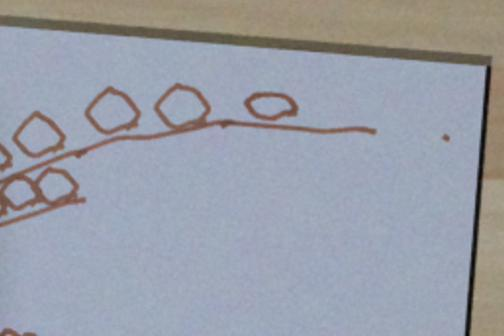

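move:
  target:
    - [0,0,0,0,0,0,1,0,0,-0.0197517,0,-0.0266174,0.1324975,-0.9]
    - [0,0,0,0,0,0,1,0.00595,0,-0.0019217,0,-0.0109174,0.1389975,-0.9]
  speed: [0.8,0.2]
  blend: [0,0]

move:
  target:
    - [0,0,0,0,0,0,1,0,0,0.022,0,0.0066,0.0117,-0.9]
    - [0,0,0,0,0,0,1,0,0,0.0225038,0,0.0072547,0.01663,-0.9]
    - [0,0,0,0,0,0,1,0,0,0.0277391,0,0.0143395,0.0205715,-0.9]
    - [0,0,0,0,0,0,1,0,0,0.0335825,0,0.0222504,0.0207646,-0.9]
    - [0,0,0,0,0,0,1,0,0,0.0335825,0,0.0222504,0.0157646,-0.9]
    - [0,0,0,0,0,0,1,0,0,0.0362692,0,0.0258947,0.0119251,-0.9]
    - [0,0,0,0,0,0,1,0,0,0.0367912,0,0.026618,0.0075496,-0.9]
    - [0,0,0,0,0,0,1,0,0,0.0189612,0,0.010918,0.0075496,-0.9]
    - [0,0,0,0,0,0,1,0,0,0.0165574,0,0.0076633,0.0026196,-0.9]
    - [0,0,0,0,0,0,1,0,0,0.0113221,0,0.0005785,-0.0014219,-0.9]
    - [0,0,0,0,0,0,1,0,0,0.0054787,0,-0.0073324,-0.001515,-0.9]
    - [0,0,0,0,0,0,1,0,0,0.0054787,0,-0.0073324,0.003485,-0.9]
    - [0,0,0,0,0,0,1,0,0,0.002792,0,-0.0109767,0.0073245,-0.9]
    - [0,0,0,0,0,0,1,0,0,0.00227,0,-0.0117,0.0117,-0.9]
    - [0,0,0,0,0,0,1,0,0,-0.01973,0,-0.0183,0.0117,-0.9]
  speed: [0.06,0.046,0.076,0.076,0.3,0.05,0.046,0.4,0.046,0.076,0.076,0.3,0.05,0.046,0.4]
  blend: [0.002,0.002,0.002,0.002,0.002,0.002,0.002,0.002,0.002,0.002,0.002,0.002,0.002,0.002,0]

move:
  target:
    - [0,0,0,0,0,0,1,-0.00595,0,0.0456892,0,0.0624685,0.0637018,-0.9]
    - [0,0,0,0,0,0,1,0,0,0.0651892,0,0.0790185,0.0702018,-0.9]
    - [0,0,0,0,0,0,1,0,0,0.0854392,0,0.0853585,0.0819018,-0.9]
    - [0,0,0,0,0,0,1,0,0,0.0869526,0,0.0875328,0.086493,-0.9]
    - [0,0,0,0,0,0,1,0,0,0.0939072,0,0.0973038,0.0865534,-0.9]
    - [0,0,0,0,0,0,1,0,0,0.0939072,0,0.0973038,0.0815534,-0.9]
    - [0,0,0,0,0,0,1,0,0,0.1003418,0,0.1063348,0.076993,-0.9]
    - [0,0,0,0,0,0,1,0,0,0.1024752,0,0.1093491,0.0705018,-0.9]
    - [0,0,0,0,0,0,1,0,0,0.0829752,0,0.0927991,0.0705018,-0.9]
    - [0,0,0,0,0,0,1,0,0,0.0795618,0,0.0880248,0.0659106,-0.9]
    - [0,0,0,0,0,0,1,0,0,0.0726072,0,0.0782538,0.0658502,-0.9]
    - [0,0,0,0,0,0,1,0,0,0.0726072,0,0.0782538,0.0708502,-0.9]
    - [0,0,0,0,0,0,1,0,0,0.0661726,0,0.0692228,0.0754106,-0.9]
    - [0,0,0,0,0,0,1,0,0,0.0640392,0,0.0662085,0.0819018,-0.9]
    - [0,0,0,0,0,0,1,0,0,0.0437892,0,0.0598685,0.0819018,-0.9]
  speed: [0.8,0.2,0.06,0.046,0.076,0.3,0.076,0.048,0.4,0.046,0.076,0.3,0.076,0.052,0.4]
  blend: [0,0.003,0.002,0.002,0.002,0.002,0.002,0.002,0.002,0.002,0.002,0.002,0.002,0.002,0]

move:
  target:
    - [0,0,0,0,0,0,1,-0.00595,0,-0.0094072,0,-0.0129959,-0.032111,-0.9]
    - [0,0,0,0,0,0,1,0,0,0.0096928,0,0.0033041,-0.025611,-0.9]
    - [0,0,0,0,0,0,1,0,0,0.0303928,0,0.0097241,-0.013911,-0.9]
    - [0,0,0,0,0,0,1,0,0,0.032085,0,0.0121165,-0.0089433,-0.9]
    - [0,0,0,0,0,0,1,0,0,0.039472,0,0.0224149,-0.0087271,-0.9]
    - [0,0,0,0,0,0,1,0,0,0.039472,0,0.0224149,-0.0137271,-0.9]
    - [0,0,0,0,0,0,1,0,0,0.046339,0,0.0319733,-0.0184433,-0.9]
    - [0,0,0,0,0,0,1,0,0,0.0486512,0,0.0352057,-0.025311,-0.9]
    - [0,0,0,0,0,0,1,0,0,0.0295512,0,0.0189057,-0.025311,-0.9]
    - [0,0,0,0,0,0,1,0,0,0.025959,0,0.0139133,-0.0302787,-0.9]
    - [0,0,0,0,0,0,1,0,0,0.018572,0,0.0036149,-0.0304949,-0.9]
    - [0,0,0,0,0,0,1,0,0,0.018572,0,0.0036149,-0.0254949,-0.9]
    - [0,0,0,0,0,0,1,0,0,0.011705,0,-0.0059435,-0.0207787,-0.9]
    - [0,0,0,0,0,0,1,0,0,0.0093928,0,-0.0091759,-0.013911,-0.9]
    - [0,0,0,0,0,0,1,0,0,-0.0113072,0,-0.0155959,-0.013911,-0.9]
  speed: [0.8,0.2,0.06,0.046,0.076,0.3,0.076,0.048,0.4,0.046,0.076,0.3,0.076,0.052,0.4]
  blend: [0,0.003,0.002,0.002,0.002,0.002,0.002,0.002,0.002,0.002,0.002,0.002,0.002,0.002,0]

move:
  target:
    - [0,0,0,0,0,0,1,-0.00595,0,-0.0052318,0,-0.0073066,-0.022292,-0.9]
    - [0,0,0,0,0,0,1,0,0,0.0132082,0,0.0086734,-0.016092,-0.9]
    - [0,0,0,0,0,0,1,0,0,0.0346082,0,0.0152134,-0.004092,-0.9]
    - [0,0,0,0,0,0,1,0,0,0.0401094,0,0.0230117,0.00596,-0.9]
    - [0,0,0,0,0,0,1,0,0,0.0474823,0,0.0333171,0.014715,-0.9]
    - [0,0,0,0,0,0,1,0,0,0.0523105,0,0.040091,0.020293,-0.9]
    - [0,0,0,0,0,0,1,0,0,0.0572439,0,0.0470467,0.02579,-0.9]
    - [0,0,0,0,0,0,1,0,0,0.0174739,0,0.0241767,0.02579,-0.9]
  speed: [0.8,0.2,0.06,0.08,0.08,0.08,0.08,0.4]
  blend: [0,0.003,0.002,0.003,0.003,0.003,0,0]

move:
  target: [0,0,0,0,0,0,1,-0.00595,0,0,0,0,-0.2,-0.9]
  speed: 0.9
  cameras: ["cam_above"]

zoom_image:
  camera: "cam_above"
  region: [300, 190, 480, 310]

Scene clock: 690.10 s.
left_arm: end_effector_position=(+0.3943, +0.3349, +0.1104) grip_measured=+1.000 grip_effort_nm=0.00 end_effector_quat_wxyz=(+0.619, -0.006, +0.785, +0.003) | right_arm: end_effector_position=(+0.4266, -0.0861, +0.0882) grip_measured=-0.641 grip_effort_nm=-1.03 end_effector_quat_wxyz=(+0.600, -0.204, +0.756, +0.163)
Joint names: [wrist pitch, wrist roll, shoulder, wrist yaw, elbow, waist]
Joint positions: left_arm=[1.014 -0.014 1.582 -0.052 0.332 -0.05 0.094] | right_arm=[1.04 0 1.981 -0.003 0.713 0.542 0.017]
Joint torques (N m): left_arm=[1.7 0.03 -6.48 -0.05 5.12 -0.16] | right_arm=[1.95 -0.01 -6.45 0.03 7.02 0.5]
Heat: left arm: 45 °C; right arm: 48 °C.
Joint targets: left_arm=[1.021 -0.015 1.574 -0.052 0.340 -0.050] | right_arm=[1.073 0.000 1.986 0.000 0.742 0.548]
move: done

Scene clock: 693.93 s.
left_arm: end_effector_position=(+0.3943, +0.3349, +0.1104) grip_measured=+1.000 grip_effort_nm=0.00 end_effector_quat_wxyz=(+0.619, -0.006, +0.785, +0.003) | right_arm: end_effector_position=(+0.4191, -0.0755, +0.0939) grip_measured=-0.641 grip_effort_nm=-1.03 end_effector_quat_wxyz=(+0.605, -0.212, +0.748, +0.172)
Joint names: [wrist pitch, wrist roll, shoulder, wrist yaw, elbow, waist]
Joint positions: left_arm=[1.014 -0.014 1.582 -0.052 0.332 -0.05 0.094] | right_arm=[1.054 0 1.971 -0.002 0.706 0.568 0.017]
Joint torques (N m): left_arm=[1.67 0.01 -6.49 -0.06 5.33 -0.02] | right_arm=[1.83 -0.01 -8.95 0.03 4.1 0.5]
Heat: left arm: 45 °C; right arm: 49 °C.
Joint targets: left_arm=[1.021 -0.015 1.574 -0.052 0.340 -0.050] | right_arm=[1.073 0.000 1.942 0.000 0.701 0.575]
move: done

Scene clock: 698.90 s.
left_arm: end_effector_position=(+0.3943, +0.3349, +0.1104) grip_measured=+1.000 grip_effort_nm=0.00 end_effector_quat_wxyz=(+0.619, -0.006, +0.785, +0.003) | right_arm: end_effector_position=(+0.3885, +0.0185, +0.0946) grip_measured=-0.641 grip_effort_nm=-1.03 end_effector_quat_wxyz=(+0.598, -0.276, +0.716, +0.231)
Joint names: [wrist pitch, wrist roll, shoulder, wrist yaw, elbow, waist]
Joint positions: left_arm=[1.014 -0.014 1.582 -0.052 0.332 -0.05 0.094] | right_arm=[1.054 0 2.071 -0.001 0.839 0.751 0.017]
Joint torques (N m): left_arm=[1.68 0.06 -6.48 -0.04 5.31 -0.05] | right_arm=[1.84 -0.01 -9.96 0.01 4.18 0.47]
Heat: left arm: 45 °C; right arm: 49 °C.
Joint targets: left_arm=[1.021 -0.015 1.574 -0.052 0.340 -0.050] | right_arm=[1.073 0.000 2.040 0.000 0.834 0.756]
move: done

Scene clock: 703.97 s.
left_arm: end_effector_position=(+0.3943, +0.3349, +0.1104) grip_measured=+1.000 grip_effort_nm=0.00 end_effector_quat_wxyz=(+0.619, -0.006, +0.785, +0.003) | right_arm: end_effector_position=(+0.3936, +0.0003, +0.0946) grip_measured=-0.641 grip_effort_nm=-1.03 end_effector_quat_wxyz=(+0.599, -0.264, +0.723, +0.219)
Joint names: [wrist pitch, wrist roll, shoulder, wrist yaw, elbow, waist]
Joint positions: left_arm=[1.014 -0.014 1.582 -0.052 0.332 -0.05 0.094] | right_arm=[1.054 0 2.045 0.002 0.805 0.72 0.017]
Joint torques (N m): left_arm=[1.69 0.05 -6.54 -0.01 5.2 -0.1] | right_arm=[1.83 -0.01 -9.69 -0.02 4.18 0.51]
Heat: left arm: 45 °C; right arm: 49 °C.
Joint targets: left_arm=[1.021 -0.015 1.574 -0.052 0.340 -0.050] | right_arm=[1.073 0.000 2.015 -0.001 0.799 0.726]
move: done

Scene clock: 707.77 s.
left_arm: end_effector_position=(+0.3943, +0.3349, +0.1104) grip_measured=+1.000 grip_effort_nm=0.00 end_effector_quat_wxyz=(+0.619, -0.006, +0.785, +0.003) | right_arm: end_effector_position=(+0.3829, +0.0317, +0.0947) grip_measured=-0.641 grip_effort_nm=-1.03 end_effector_quat_wxyz=(+0.597, -0.284, +0.712, +0.238)
Joint names: [wrist pitch, wrist roll, shoulder, wrist yaw, elbow, waist]
Joint positions: left_arm=[1.014 -0.014 1.582 -0.052 0.332 -0.05 0.094] | right_arm=[1.052 0 2.085 0.003 0.86 0.777 0.017]
Joint torques (N m): left_arm=[1.68 0.05 -6.52 -0.03 5.22 -0.23] | right_arm=[1.86 -0.01 -10.15 -0.02 4.11 0.51]
Heat: left arm: 45 °C; right arm: 49 °C.
Joint targets: left_arm=[1.021 -0.015 1.574 -0.052 0.340 -0.050] | right_arm=[1.073 0.000 2.054 0.000 0.853 0.783]
move: done

Scene clock: 708.83 s.
left_arm: end_effector_position=(+0.3943, +0.3349, +0.1104) grip_measured=+1.000 grip_effort_nm=0.00 end_effector_quat_wxyz=(+0.619, -0.006, +0.785, +0.003) | right_arm: end_effector_position=(+0.5034, -0.1730, +0.0868) grip_measured=-0.642 grip_effort_nm=-1.03 end_effector_quat_wxyz=(+0.623, -0.119, +0.767, +0.096)
Joint names: [wrist pitch, wrist roll, shoulder, wrist yaw, elbow, waist]
Joint positions: left_arm=[1.014 -0.014 1.582 -0.052 0.332 -0.05 0.094] | right_arm=[1.02 0 2.085 0.009 0.86 0.332 0.017]
Joint torques (N m): left_arm=[1.64 0.05 -6.39 -0.06 5.15 -0.14] | right_arm=[1.71 -0.01 -10.17 -0.08 4.1 0.47]
Heat: left arm: 45 °C; right arm: 49 °C.
Joint targets: left_arm=[1.021 -0.015 1.574 -0.052 0.340 -0.050] | right_arm=[1.022 0.000 2.054 0.000 0.853 0.338]
move: done
Images, in order (width x height): cam_above 672x504.

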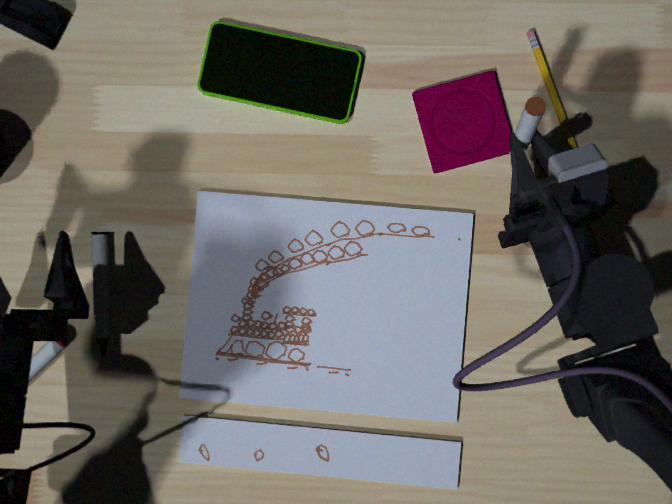

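Scaled by 2.800 from the camera's 672x504 image, which has a finer 960x720 frame.

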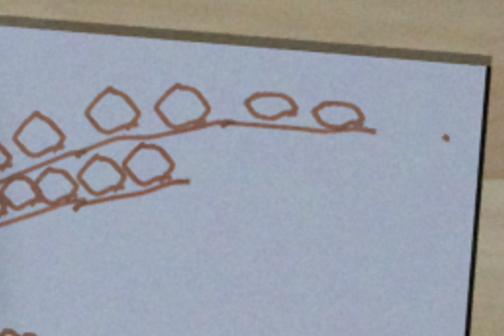

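move:
  target:
    - [0,0,0,0,0,0,1,0,0,-0.0276724,0,-0.0383563,0.139593,-0.9]
    - [0,0,0,0,0,0,1,0.00595,0,-0.0089724,0,-0.0222663,0.146093,-0.9]
    - [0,0,0,0,0,0,1,0.00595,0,0.0120876,0,-0.0157663,0.157793,-0.9]
    - [0,0,0,0,0,0,1,0.00595,0,0.0137736,0,-0.0134156,0.1628413,-0.9]
    - [0,0,0,0,0,0,1,0.00595,0,0.021146,0,-0.0032179,0.1630909,-0.9]
    - [0,0,0,0,0,0,1,0.00595,0,0.021146,0,-0.0032179,0.1580909,-0.9]
    - [0,0,0,0,0,0,1,0.00595,0,0.0279984,0,0.0062398,0.1533413,-0.9]
    - [0,0,0,0,0,0,1,0.00595,0,0.0303044,0,0.0094305,0.146393,-0.9]
    - [0,0,0,0,0,0,1,0.00595,0,0.0116044,0,-0.0066595,0.146393,-0.9]
    - [0,0,0,0,0,0,1,0.00595,0,0.0080184,0,-0.0116102,0.1413447,-0.9]
    - [0,0,0,0,0,0,1,0.00595,0,0.000646,0,-0.0218079,0.1410951,-0.9]
    - [0,0,0,0,0,0,1,0.00595,0,0.000646,0,-0.0218079,0.1460951,-0.9]
    - [0,0,0,0,0,0,1,0.00595,0,-0.0062064,0,-0.0312656,0.1508447,-0.9]
    - [0,0,0,0,0,0,1,0.00595,0,-0.0085124,0,-0.0344563,0.157793,-0.9]
    - [0,0,0,0,0,0,1,0.00595,0,-0.0295724,0,-0.0409563,0.157793,-0.9]
  speed: [0.8,0.2,0.06,0.046,0.076,0.3,0.076,0.048,0.4,0.046,0.076,0.3,0.076,0.052,0.4]
  blend: [0,0.003,0.002,0.002,0.002,0.002,0.002,0.002,0.002,0.002,0.002,0.002,0.002,0.002,0]

move:
  target:
    - [0,0,0,0,0,0,1,-0.00595,0,-0.0128196,0,-0.0172851,-0.036212,-0.9]
    - [0,0,0,0,0,0,1,0,0,0.0053204,0,-0.0015151,-0.029712,-0.9]
    - [0,0,0,0,0,0,1,0,0,0.0271004,0,0.0050849,-0.018012,-0.9]
    - [0,0,0,0,0,0,1,0,0,0.0287841,0,0.007383,-0.0128528,-0.9]
    - [0,0,0,0,0,0,1,0,0,0.0361509,0,0.0174535,-0.0125572,-0.9]
    - [0,0,0,0,0,0,1,0,0,0.0361509,0,0.0174535,-0.0175572,-0.9]
    - [0,0,0,0,0,0,1,0,0,0.0429977,0,0.026784,-0.0223528,-0.9]
    - [0,0,0,0,0,0,1,0,0,0.0453014,0,0.0299221,-0.029412,-0.9]
    - [0,0,0,0,0,0,1,0,0,0.0271614,0,0.0141521,-0.029412,-0.9]
    - [0,0,0,0,0,0,1,0,0,0.0235777,0,0.009254,-0.0345712,-0.9]
    - [0,0,0,0,0,0,1,0,0,0.0162109,0,-0.0008165,-0.0348668,-0.9]
    - [0,0,0,0,0,0,1,0,0,0.0162109,0,-0.0008165,-0.0298668,-0.9]
    - [0,0,0,0,0,0,1,0,0,0.0093641,0,-0.010147,-0.0250712,-0.9]
    - [0,0,0,0,0,0,1,0,0,0.0070604,0,-0.0132851,-0.018012,-0.9]
    - [0,0,0,0,0,0,1,0,0,-0.0147196,0,-0.0198851,-0.018012,-0.9]
  speed: [0.8,0.2,0.06,0.046,0.076,0.3,0.076,0.048,0.4,0.046,0.076,0.3,0.076,0.052,0.4]
  blend: [0,0.003,0.002,0.002,0.002,0.002,0.002,0.002,0.002,0.002,0.002,0.002,0.002,0.002,0]

move:
  target: [0,0,0,0,0,0,1,-0.00595,0,0,0,0,-0.17,-0.9]
  speed: 0.9
  cameras: ["cam_above"]

zoom_image:
  camera: "cam_above"
  region: [300, 190, 480, 310]

Scene clock: 718.57 s.
left_arm: end_effector_position=(+0.3943, +0.3349, +0.1104) grip_measured=+1.000 grip_effort_nm=0.00 end_effector_quat_wxyz=(+0.619, -0.006, +0.785, +0.003) | right_arm: end_effector_position=(+0.3981, -0.0194, +0.0941) grip_measured=-0.641 grip_effort_nm=-1.03 end_effector_quat_wxyz=(+0.599, -0.254, +0.730, +0.209)
Joint names: [wrist pitch, wrist roll, shoulder, wrist yaw, elbow, waist]
Joint positions: left_arm=[1.014 -0.014 1.582 -0.052 0.332 -0.05 0.094] | right_arm=[1.054 0 2.018 -0.002 0.767 0.683 0.017]
Joint torques (N m): left_arm=[1.64 0.03 -6.45 -0.05 5.16 0.09] | right_arm=[1.83 -0.01 -9.47 0.02 4.15 0.5]
Heat: left arm: 45 °C; right arm: 49 °C.
Joint targets: left_arm=[1.021 -0.015 1.574 -0.052 0.340 -0.050] | right_arm=[1.073 0.000 1.988 0.000 0.762 0.689]
move: done

Scene clock: 723.70 s.
left_arm: end_effector_position=(+0.3943, +0.3349, +0.1104) grip_measured=+1.000 grip_effort_nm=0.00 end_effector_quat_wxyz=(+0.619, -0.006, +0.785, +0.003) | right_arm: end_effector_position=(+0.4022, -0.0428, +0.0940) grip_measured=-0.642 grip_effort_nm=-1.03 end_effector_quat_wxyz=(+0.600, -0.239, +0.739, +0.194)
Joint names: [wrist pitch, wrist roll, shoulder, wrist yaw, elbow, waist]
Joint positions: left_arm=[1.014 -0.014 1.582 -0.052 0.332 -0.05 0.094] | right_arm=[1.054 0 1.984 0.002 0.723 0.643 0.017]
Joint torques (N m): left_arm=[1.65 0.04 -6.48 -0.06 5.19 -0.05] | right_arm=[1.82 -0.01 -9.17 -0.02 4.12 0.49]
Heat: left arm: 45 °C; right arm: 49 °C.
Joint targets: left_arm=[1.021 -0.015 1.574 -0.052 0.340 -0.050] | right_arm=[1.073 0.000 1.955 -0.001 0.718 0.649]
move: done

Scene clock: 724.70 s.
left_arm: end_effector_position=(+0.3943, +0.3349, +0.1104) grip_measured=+1.000 grip_effort_nm=0.00 end_effector_quat_wxyz=(+0.619, -0.006, +0.785, +0.003) | right_arm: end_effector_position=(+0.4810, -0.2157, +0.0857) grip_measured=-0.642 grip_effort_nm=-1.03 end_effector_quat_wxyz=(+0.613, -0.095, +0.781, +0.073)
Joint names: [wrist pitch, wrist roll, shoulder, wrist yaw, elbow, waist]
Joint positions: left_arm=[1.014 -0.014 1.582 -0.052 0.332 -0.05 0.094] | right_arm=[1.02 0 1.984 0.009 0.723 0.265 0.017]
Joint torques (N m): left_arm=[1.65 0.05 -6.34 -0.04 5.27 -0.02] | right_arm=[1.68 -0.01 -9.06 -0.08 4.04 0.55]
Heat: left arm: 45 °C; right arm: 49 °C.
Joint targets: left_arm=[1.021 -0.015 1.574 -0.052 0.340 -0.050] | right_arm=[1.023 0.000 1.955 0.000 0.718 0.271]
move: done
Images, in order (width x height): cam_above 672x504.

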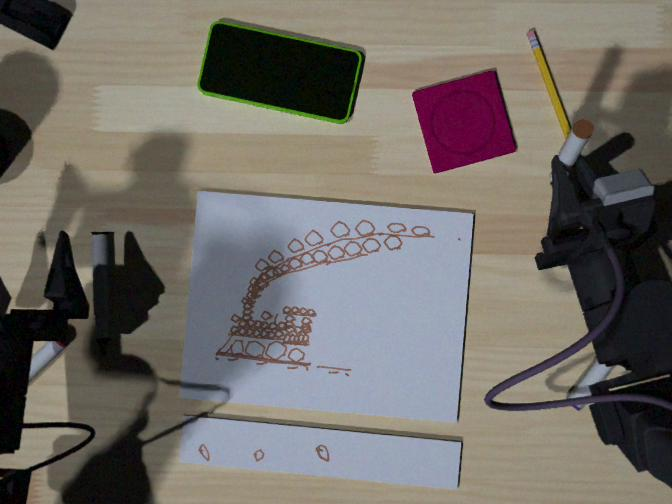

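Scaled by 2.800 from the camera's 672x504 image, which has a finer 960x720 frame.

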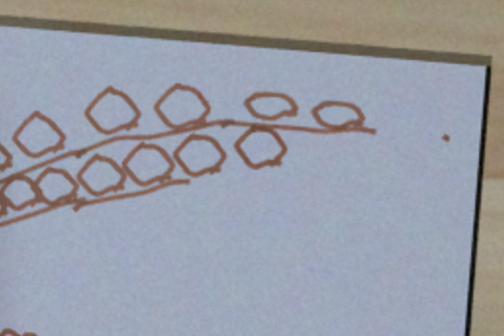

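move:
  target:
    - [0,0,0,0,0,0,1,0,0,-0.0104028,0,-0.0140018,0.132506,-0.9]
    - [0,0,0,0,0,0,1,0.00595,0,0.0073172,0,0.0016982,0.139006,-0.9]
    - [0,0,0,0,0,0,1,0.00595,0,0.0294172,0,0.0082982,0.150706,-0.9]
    - [0,0,0,0,0,0,1,0.00595,0,0.0312881,0,0.0108087,0.1562823,-0.9]
    - [0,0,0,0,0,0,1,0.00595,0,0.0391065,0,0.0213922,0.1567507,-0.9]
    - [0,0,0,0,0,0,1,0.00595,0,0.0391065,0,0.0213922,0.1517507,-0.9]
    - [0,0,0,0,0,0,1,0.00595,0,0.0464049,0,0.0312357,0.1467823,-0.9]
    - [0,0,0,0,0,0,1,0.00595,0,0.0488958,0,0.0345862,0.139306,-0.9]
    - [0,0,0,0,0,0,1,0.00595,0,0.0311758,0,0.0188862,0.139306,-0.9]
    - [0,0,0,0,0,0,1,0.00595,0,0.0274049,0,0.0137757,0.1337297,-0.9]
    - [0,0,0,0,0,0,1,0.00595,0,0.0195865,0,0.0031922,0.1332613,-0.9]
    - [0,0,0,0,0,0,1,0.00595,0,0.0195865,0,0.0031922,0.1382613,-0.9]
    - [0,0,0,0,0,0,1,0.00595,0,0.0122881,0,-0.0066513,0.1432297,-0.9]
    - [0,0,0,0,0,0,1,0.00595,0,0.0097972,0,-0.0100018,0.150706,-0.9]
    - [0,0,0,0,0,0,1,0.00595,0,-0.0123028,0,-0.0166018,0.150706,-0.9]
  speed: [0.8,0.2,0.06,0.05,0.08,0.3,0.08,0.05,0.4,0.05,0.08,0.3,0.08,0.054,0.4]
  blend: [0,0.003,0.002,0.002,0.002,0.002,0.002,0.002,0.002,0.002,0.002,0.002,0.002,0.002,0]

move:
  target:
    - [0,0,0,0,0,0,1,-0.00595,0,-0.0109733,0,-0.0143153,-0.038384,-0.9]
    - [0,0,0,0,0,0,1,0,0,0.0062267,0,0.0013847,-0.031884,-0.9]
    - [0,0,0,0,0,0,1,0,0,0.0290867,0,0.0080847,-0.020184,-0.9]
    - [0,0,0,0,0,0,1,0,0,0.0306916,0,0.0101867,-0.0149794,-0.9]
    - [0,0,0,0,0,0,1,0,0,0.0378679,0,0.0197835,-0.0146649,-0.9]
    - [0,0,0,0,0,0,1,0,0,0.0378679,0,0.0197835,-0.0196649,-0.9]
    - [0,0,0,0,0,0,1,0,0,0.0445242,0,0.0286403,-0.0244794,-0.9]
    - [0,0,0,0,0,0,1,0,0,0.0467491,0,0.0315823,-0.031584,-0.9]
    - [0,0,0,0,0,0,1,0,0,0.0295491,0,0.0158823,-0.031584,-0.9]
    - [0,0,0,0,0,0,1,0,0,0.0260442,0,0.0111803,-0.0367886,-0.9]
    - [0,0,0,0,0,0,1,0,0,0.0188679,0,0.0015835,-0.0371031,-0.9]
    - [0,0,0,0,0,0,1,0,0,0.0188679,0,0.0015835,-0.0321031,-0.9]
    - [0,0,0,0,0,0,1,0,0,0.0122116,0,-0.0072733,-0.0272886,-0.9]
    - [0,0,0,0,0,0,1,0,0,0.0099867,0,-0.0102153,-0.020184,-0.9]
    - [0,0,0,0,0,0,1,0,0,-0.0128733,0,-0.0169153,-0.020184,-0.9]
  speed: [0.8,0.2,0.06,0.046,0.076,0.3,0.076,0.048,0.4,0.046,0.076,0.3,0.076,0.052,0.4]
  blend: [0,0.003,0.002,0.002,0.002,0.002,0.002,0.002,0.002,0.002,0.002,0.002,0.002,0.002,0]

move:
  target:
    - [0,0,0,0,0,0,1,-0.00595,0,-0.0043484,0,-0.0057814,-0.026074,-0.9]
    - [0,0,0,0,0,0,1,0,0,0.0122316,0,0.0099186,-0.019574,-0.9]
    - [0,0,0,0,0,0,1,0,0,0.0356316,0,0.0167586,-0.007874,-0.9]
    - [0,0,0,0,0,0,1,0,0,0.0378895,0,0.0195897,-0.001118,-0.9]
    - [0,0,0,0,0,0,1,0,0,0.0406876,0,0.0233976,0.004583,-0.9]
    - [0,0,0,0,0,0,1,0,0,0.0448153,0,0.0288314,0.012552,-0.9]
    - [0,0,0,0,0,0,1,0,0,0.0491131,0,0.0345264,0.020412,-0.9]
    - [0,0,0,0,0,0,1,0,0,0.0091231,0,0.0121064,0.020412,-0.9]
  speed: [0.8,0.2,0.06,0.08,0.08,0.08,0.08,0.4]
  blend: [0,0.003,0.002,0.003,0.003,0.003,0,0]

move:
  target:
    - [0,0,0,0,0,0,1,-0.00595,0,-0.002183,0,-0.0027824,-0.023519,-0.9]
    - [0,0,0,0,0,0,1,0,0,0.014817,0,0.0129176,-0.017019,-0.9]
    - [0,0,0,0,0,0,1,0,0,0.037817,0,0.0196476,-0.005319,-0.9]
    - [0,0,0,0,0,0,1,0,0,0.0457047,0,0.0300071,0.008516,-0.9]
    - [0,0,0,0,0,0,1,0,0,0.0512987,0,0.0375295,0.015549,-0.9]
    - [0,0,0,0,0,0,1,0,0,0.0570177,0,0.0452835,0.022453,-0.9]
    - [0,0,0,0,0,0,1,0,0,0.0599816,0,0.0492702,0.027784,-0.9]
    - [0,0,0,0,0,0,1,0,0,0.0630228,0,0.0533857,0.033064,-0.9]
    - [0,0,0,0,0,0,1,0,0,0.0229428,0,0.0310657,0.033064,-0.9]
  speed: [0.8,0.2,0.06,0.08,0.08,0.08,0.08,0.08,0.4]
  blend: [0,0.003,0.002,0.003,0.003,0.003,0.003,0,0]

move:
  target:
    - [0,0,0,0,0,0,1,-0.00595,0,0.0027815,0,0.0038205,-0.018144,-0.9]
    - [0,0,0,0,0,0,1,0,0,0.0208115,0,0.0195205,-0.011644,-0.9]
    - [0,0,0,0,0,0,1,0,0,0.0428115,0,0.0261205,0.000056,-0.9]
    - [0,0,0,0,0,0,1,0,0,0.0466956,0,0.0314127,0.006311,-0.9]
    - [0,0,0,0,0,0,1,0,0,0.0512649,0,0.0377451,0.011491,-0.9]
    - [0,0,0,0,0,0,1,0,0,0.0544359,0,0.0422038,0.017817,-0.9]
    - [0,0,0,0,0,0,1,0,0,0.0577502,0,0.0468819,0.024078,-0.9]
    - [0,0,0,0,0,0,1,0,0,0.0180202,0,0.0243119,0.024078,-0.9]
  speed: [0.8,0.2,0.06,0.08,0.08,0.08,0.08,0.4]
  blend: [0,0.003,0.002,0.003,0.003,0.003,0,0]

move:
  target: [0,0,0,0,0,0,1,-0.00595,0,0,0,0,-0.19,-0.9]
  speed: 0.9
  cameras: ["cam_above"]

zoom_image:
  camera: "cam_above"
  region: [320, 190, 500, 310]

Scene clock: 734.10 s.
left_arm: end_effector_position=(+0.3943, +0.3349, +0.1104) grip_measured=+1.000 grip_effort_nm=0.00 end_effector_quat_wxyz=(+0.619, -0.006, +0.785, +0.003) | right_arm: end_effector_position=(+0.4064, -0.0649, +0.0938) grip_measured=-0.641 grip_effort_nm=-1.03 end_effector_quat_wxyz=(+0.600, -0.225, +0.746, +0.182)
Joint names: [wrist pitch, wrist roll, shoulder, wrist yaw, elbow, waist]
Joint positions: left_arm=[1.014 -0.014 1.582 -0.052 0.332 -0.05 0.094] | right_arm=[1.054 0 1.955 -0.002 0.686 0.6 0.017]
Joint torques (N m): left_arm=[1.69 0.05 -6.46 -0.02 5.26 -0.03] | right_arm=[1.83 -0.01 -8.75 0.03 3.99 0.5]
Heat: left arm: 45 °C; right arm: 49 °C.
Joint targets: left_arm=[1.021 -0.015 1.574 -0.052 0.340 -0.050] | right_arm=[1.073 0.000 1.928 -0.001 0.681 0.606]
move: done

Scene clock: 739.23 s.
left_arm: end_effector_position=(+0.3943, +0.3349, +0.1104) grip_measured=+1.000 grip_effort_nm=0.00 end_effector_quat_wxyz=(+0.619, -0.006, +0.785, +0.003) | right_arm: end_effector_position=(+0.4106, -0.0892, +0.0935) grip_measured=-0.642 grip_effort_nm=-1.03 end_effector_quat_wxyz=(+0.602, -0.207, +0.753, +0.165)
Joint names: [wrist pitch, wrist roll, shoulder, wrist yaw, elbow, waist]
Joint positions: left_arm=[1.014 -0.014 1.582 -0.052 0.332 -0.05 0.094] | right_arm=[1.054 0 1.926 0.002 0.649 0.555 0.017]
Joint torques (N m): left_arm=[1.65 0.02 -6.3 -0.04 5.27 -0.12] | right_arm=[1.82 -0.01 -8.47 -0.02 3.96 0.5]
Heat: left arm: 45 °C; right arm: 49 °C.
Joint targets: left_arm=[1.021 -0.015 1.574 -0.052 0.340 -0.050] | right_arm=[1.073 0.000 1.899 0.000 0.643 0.561]
move: done

Scene clock: 743.00 s.
left_arm: end_effector_position=(+0.3943, +0.3349, +0.1104) grip_measured=+1.000 grip_effort_nm=0.00 end_effector_quat_wxyz=(+0.619, -0.006, +0.785, +0.003) | right_arm: end_effector_position=(+0.4048, -0.0668, +0.0937) grip_measured=-0.642 grip_effort_nm=-1.03 end_effector_quat_wxyz=(+0.600, -0.224, +0.747, +0.180)
Joint names: [wrist pitch, wrist roll, shoulder, wrist yaw, elbow, waist]
Joint positions: left_arm=[1.014 -0.014 1.582 -0.052 0.332 -0.05 0.094] | right_arm=[1.053 0 1.947 0.003 0.677 0.601 0.017]
Joint torques (N m): left_arm=[1.66 0.06 -6.34 -0.02 5.24 -0.05] | right_arm=[1.84 -0.01 -8.77 -0.02 3.88 0.49]
Heat: left arm: 45 °C; right arm: 49 °C.
Joint targets: left_arm=[1.021 -0.015 1.574 -0.052 0.340 -0.050] | right_arm=[1.073 0.000 1.920 0.000 0.670 0.607]
move: done

Scene clock: 747.07 s.
left_arm: end_effector_position=(+0.3943, +0.3349, +0.1104) grip_measured=+1.000 grip_effort_nm=0.00 end_effector_quat_wxyz=(+0.619, -0.006, +0.785, +0.003) | right_arm: end_effector_position=(+0.3973, -0.0269, +0.0946) grip_measured=-0.642 grip_effort_nm=-1.03 end_effector_quat_wxyz=(+0.599, -0.249, +0.733, +0.204)
Joint names: [wrist pitch, wrist roll, shoulder, wrist yaw, elbow, waist]
Joint positions: left_arm=[1.014 -0.014 1.582 -0.052 0.332 -0.05 0.094] | right_arm=[1.053 0 2 0.003 0.746 0.674 0.017]
Joint torques (N m): left_arm=[1.7 0.05 -6.46 -0.04 5.22 -0.03] | right_arm=[1.85 -0.01 -9.18 -0.02 3.92 0.5]
Heat: left arm: 45 °C; right arm: 50 °C.
Joint targets: left_arm=[1.021 -0.015 1.574 -0.052 0.340 -0.050] | right_arm=[1.073 0.000 1.970 0.000 0.739 0.680]
move: done

Scene clock: 750.73 s.
left_arm: end_effector_position=(+0.3943, +0.3349, +0.1104) grip_measured=+1.000 grip_effort_nm=0.00 end_effector_quat_wxyz=(+0.619, -0.006, +0.785, +0.003) | right_arm: end_effector_position=(+0.3900, +0.0027, +0.0946) grip_measured=-0.642 grip_effort_nm=-1.03 end_effector_quat_wxyz=(+0.598, -0.267, +0.723, +0.221)
Joint names: [wrist pitch, wrist roll, shoulder, wrist yaw, elbow, waist]
Joint positions: left_arm=[1.014 -0.014 1.582 -0.052 0.332 -0.05 0.094] | right_arm=[1.052 0 2.041 0.003 0.8 0.728 0.017]
Joint torques (N m): left_arm=[1.63 0.02 -6.32 -0.06 5.19 -0.01] | right_arm=[1.85 -0.01 -9.7 -0.03 4 0.5]
Heat: left arm: 45 °C; right arm: 50 °C.
Joint targets: left_arm=[1.021 -0.015 1.574 -0.052 0.340 -0.050] | right_arm=[1.073 0.000 2.010 -0.001 0.793 0.734]
move: done

Scene clock: 751.77 s.
left_arm: end_effector_position=(+0.3943, +0.3349, +0.1104) grip_measured=+1.000 grip_effort_nm=0.00 end_effector_quat_wxyz=(+0.619, -0.006, +0.785, +0.003) | right_arm: end_effector_position=(+0.4940, -0.1909, +0.0867) grip_measured=-0.642 grip_effort_nm=-1.03 end_effector_quat_wxyz=(+0.619, -0.109, +0.773, +0.087)
Joint names: [wrist pitch, wrist roll, shoulder, wrist yaw, elbow, waist]
Joint positions: left_arm=[1.014 -0.014 1.582 -0.052 0.332 -0.05 0.094] | right_arm=[1.02 0 2.041 0.009 0.8 0.305 0.017]
Joint torques (N m): left_arm=[1.7 0.05 -6.53 -0.02 5.22 -0.05] | right_arm=[1.69 -0.01 -9.69 -0.09 4.01 0.47]
Heat: left arm: 45 °C; right arm: 50 °C.
Joint targets: left_arm=[1.021 -0.015 1.574 -0.052 0.340 -0.050] | right_arm=[1.022 0.000 2.010 0.000 0.793 0.311]
move: done
Images, in order (width x height): cam_above 672x504.

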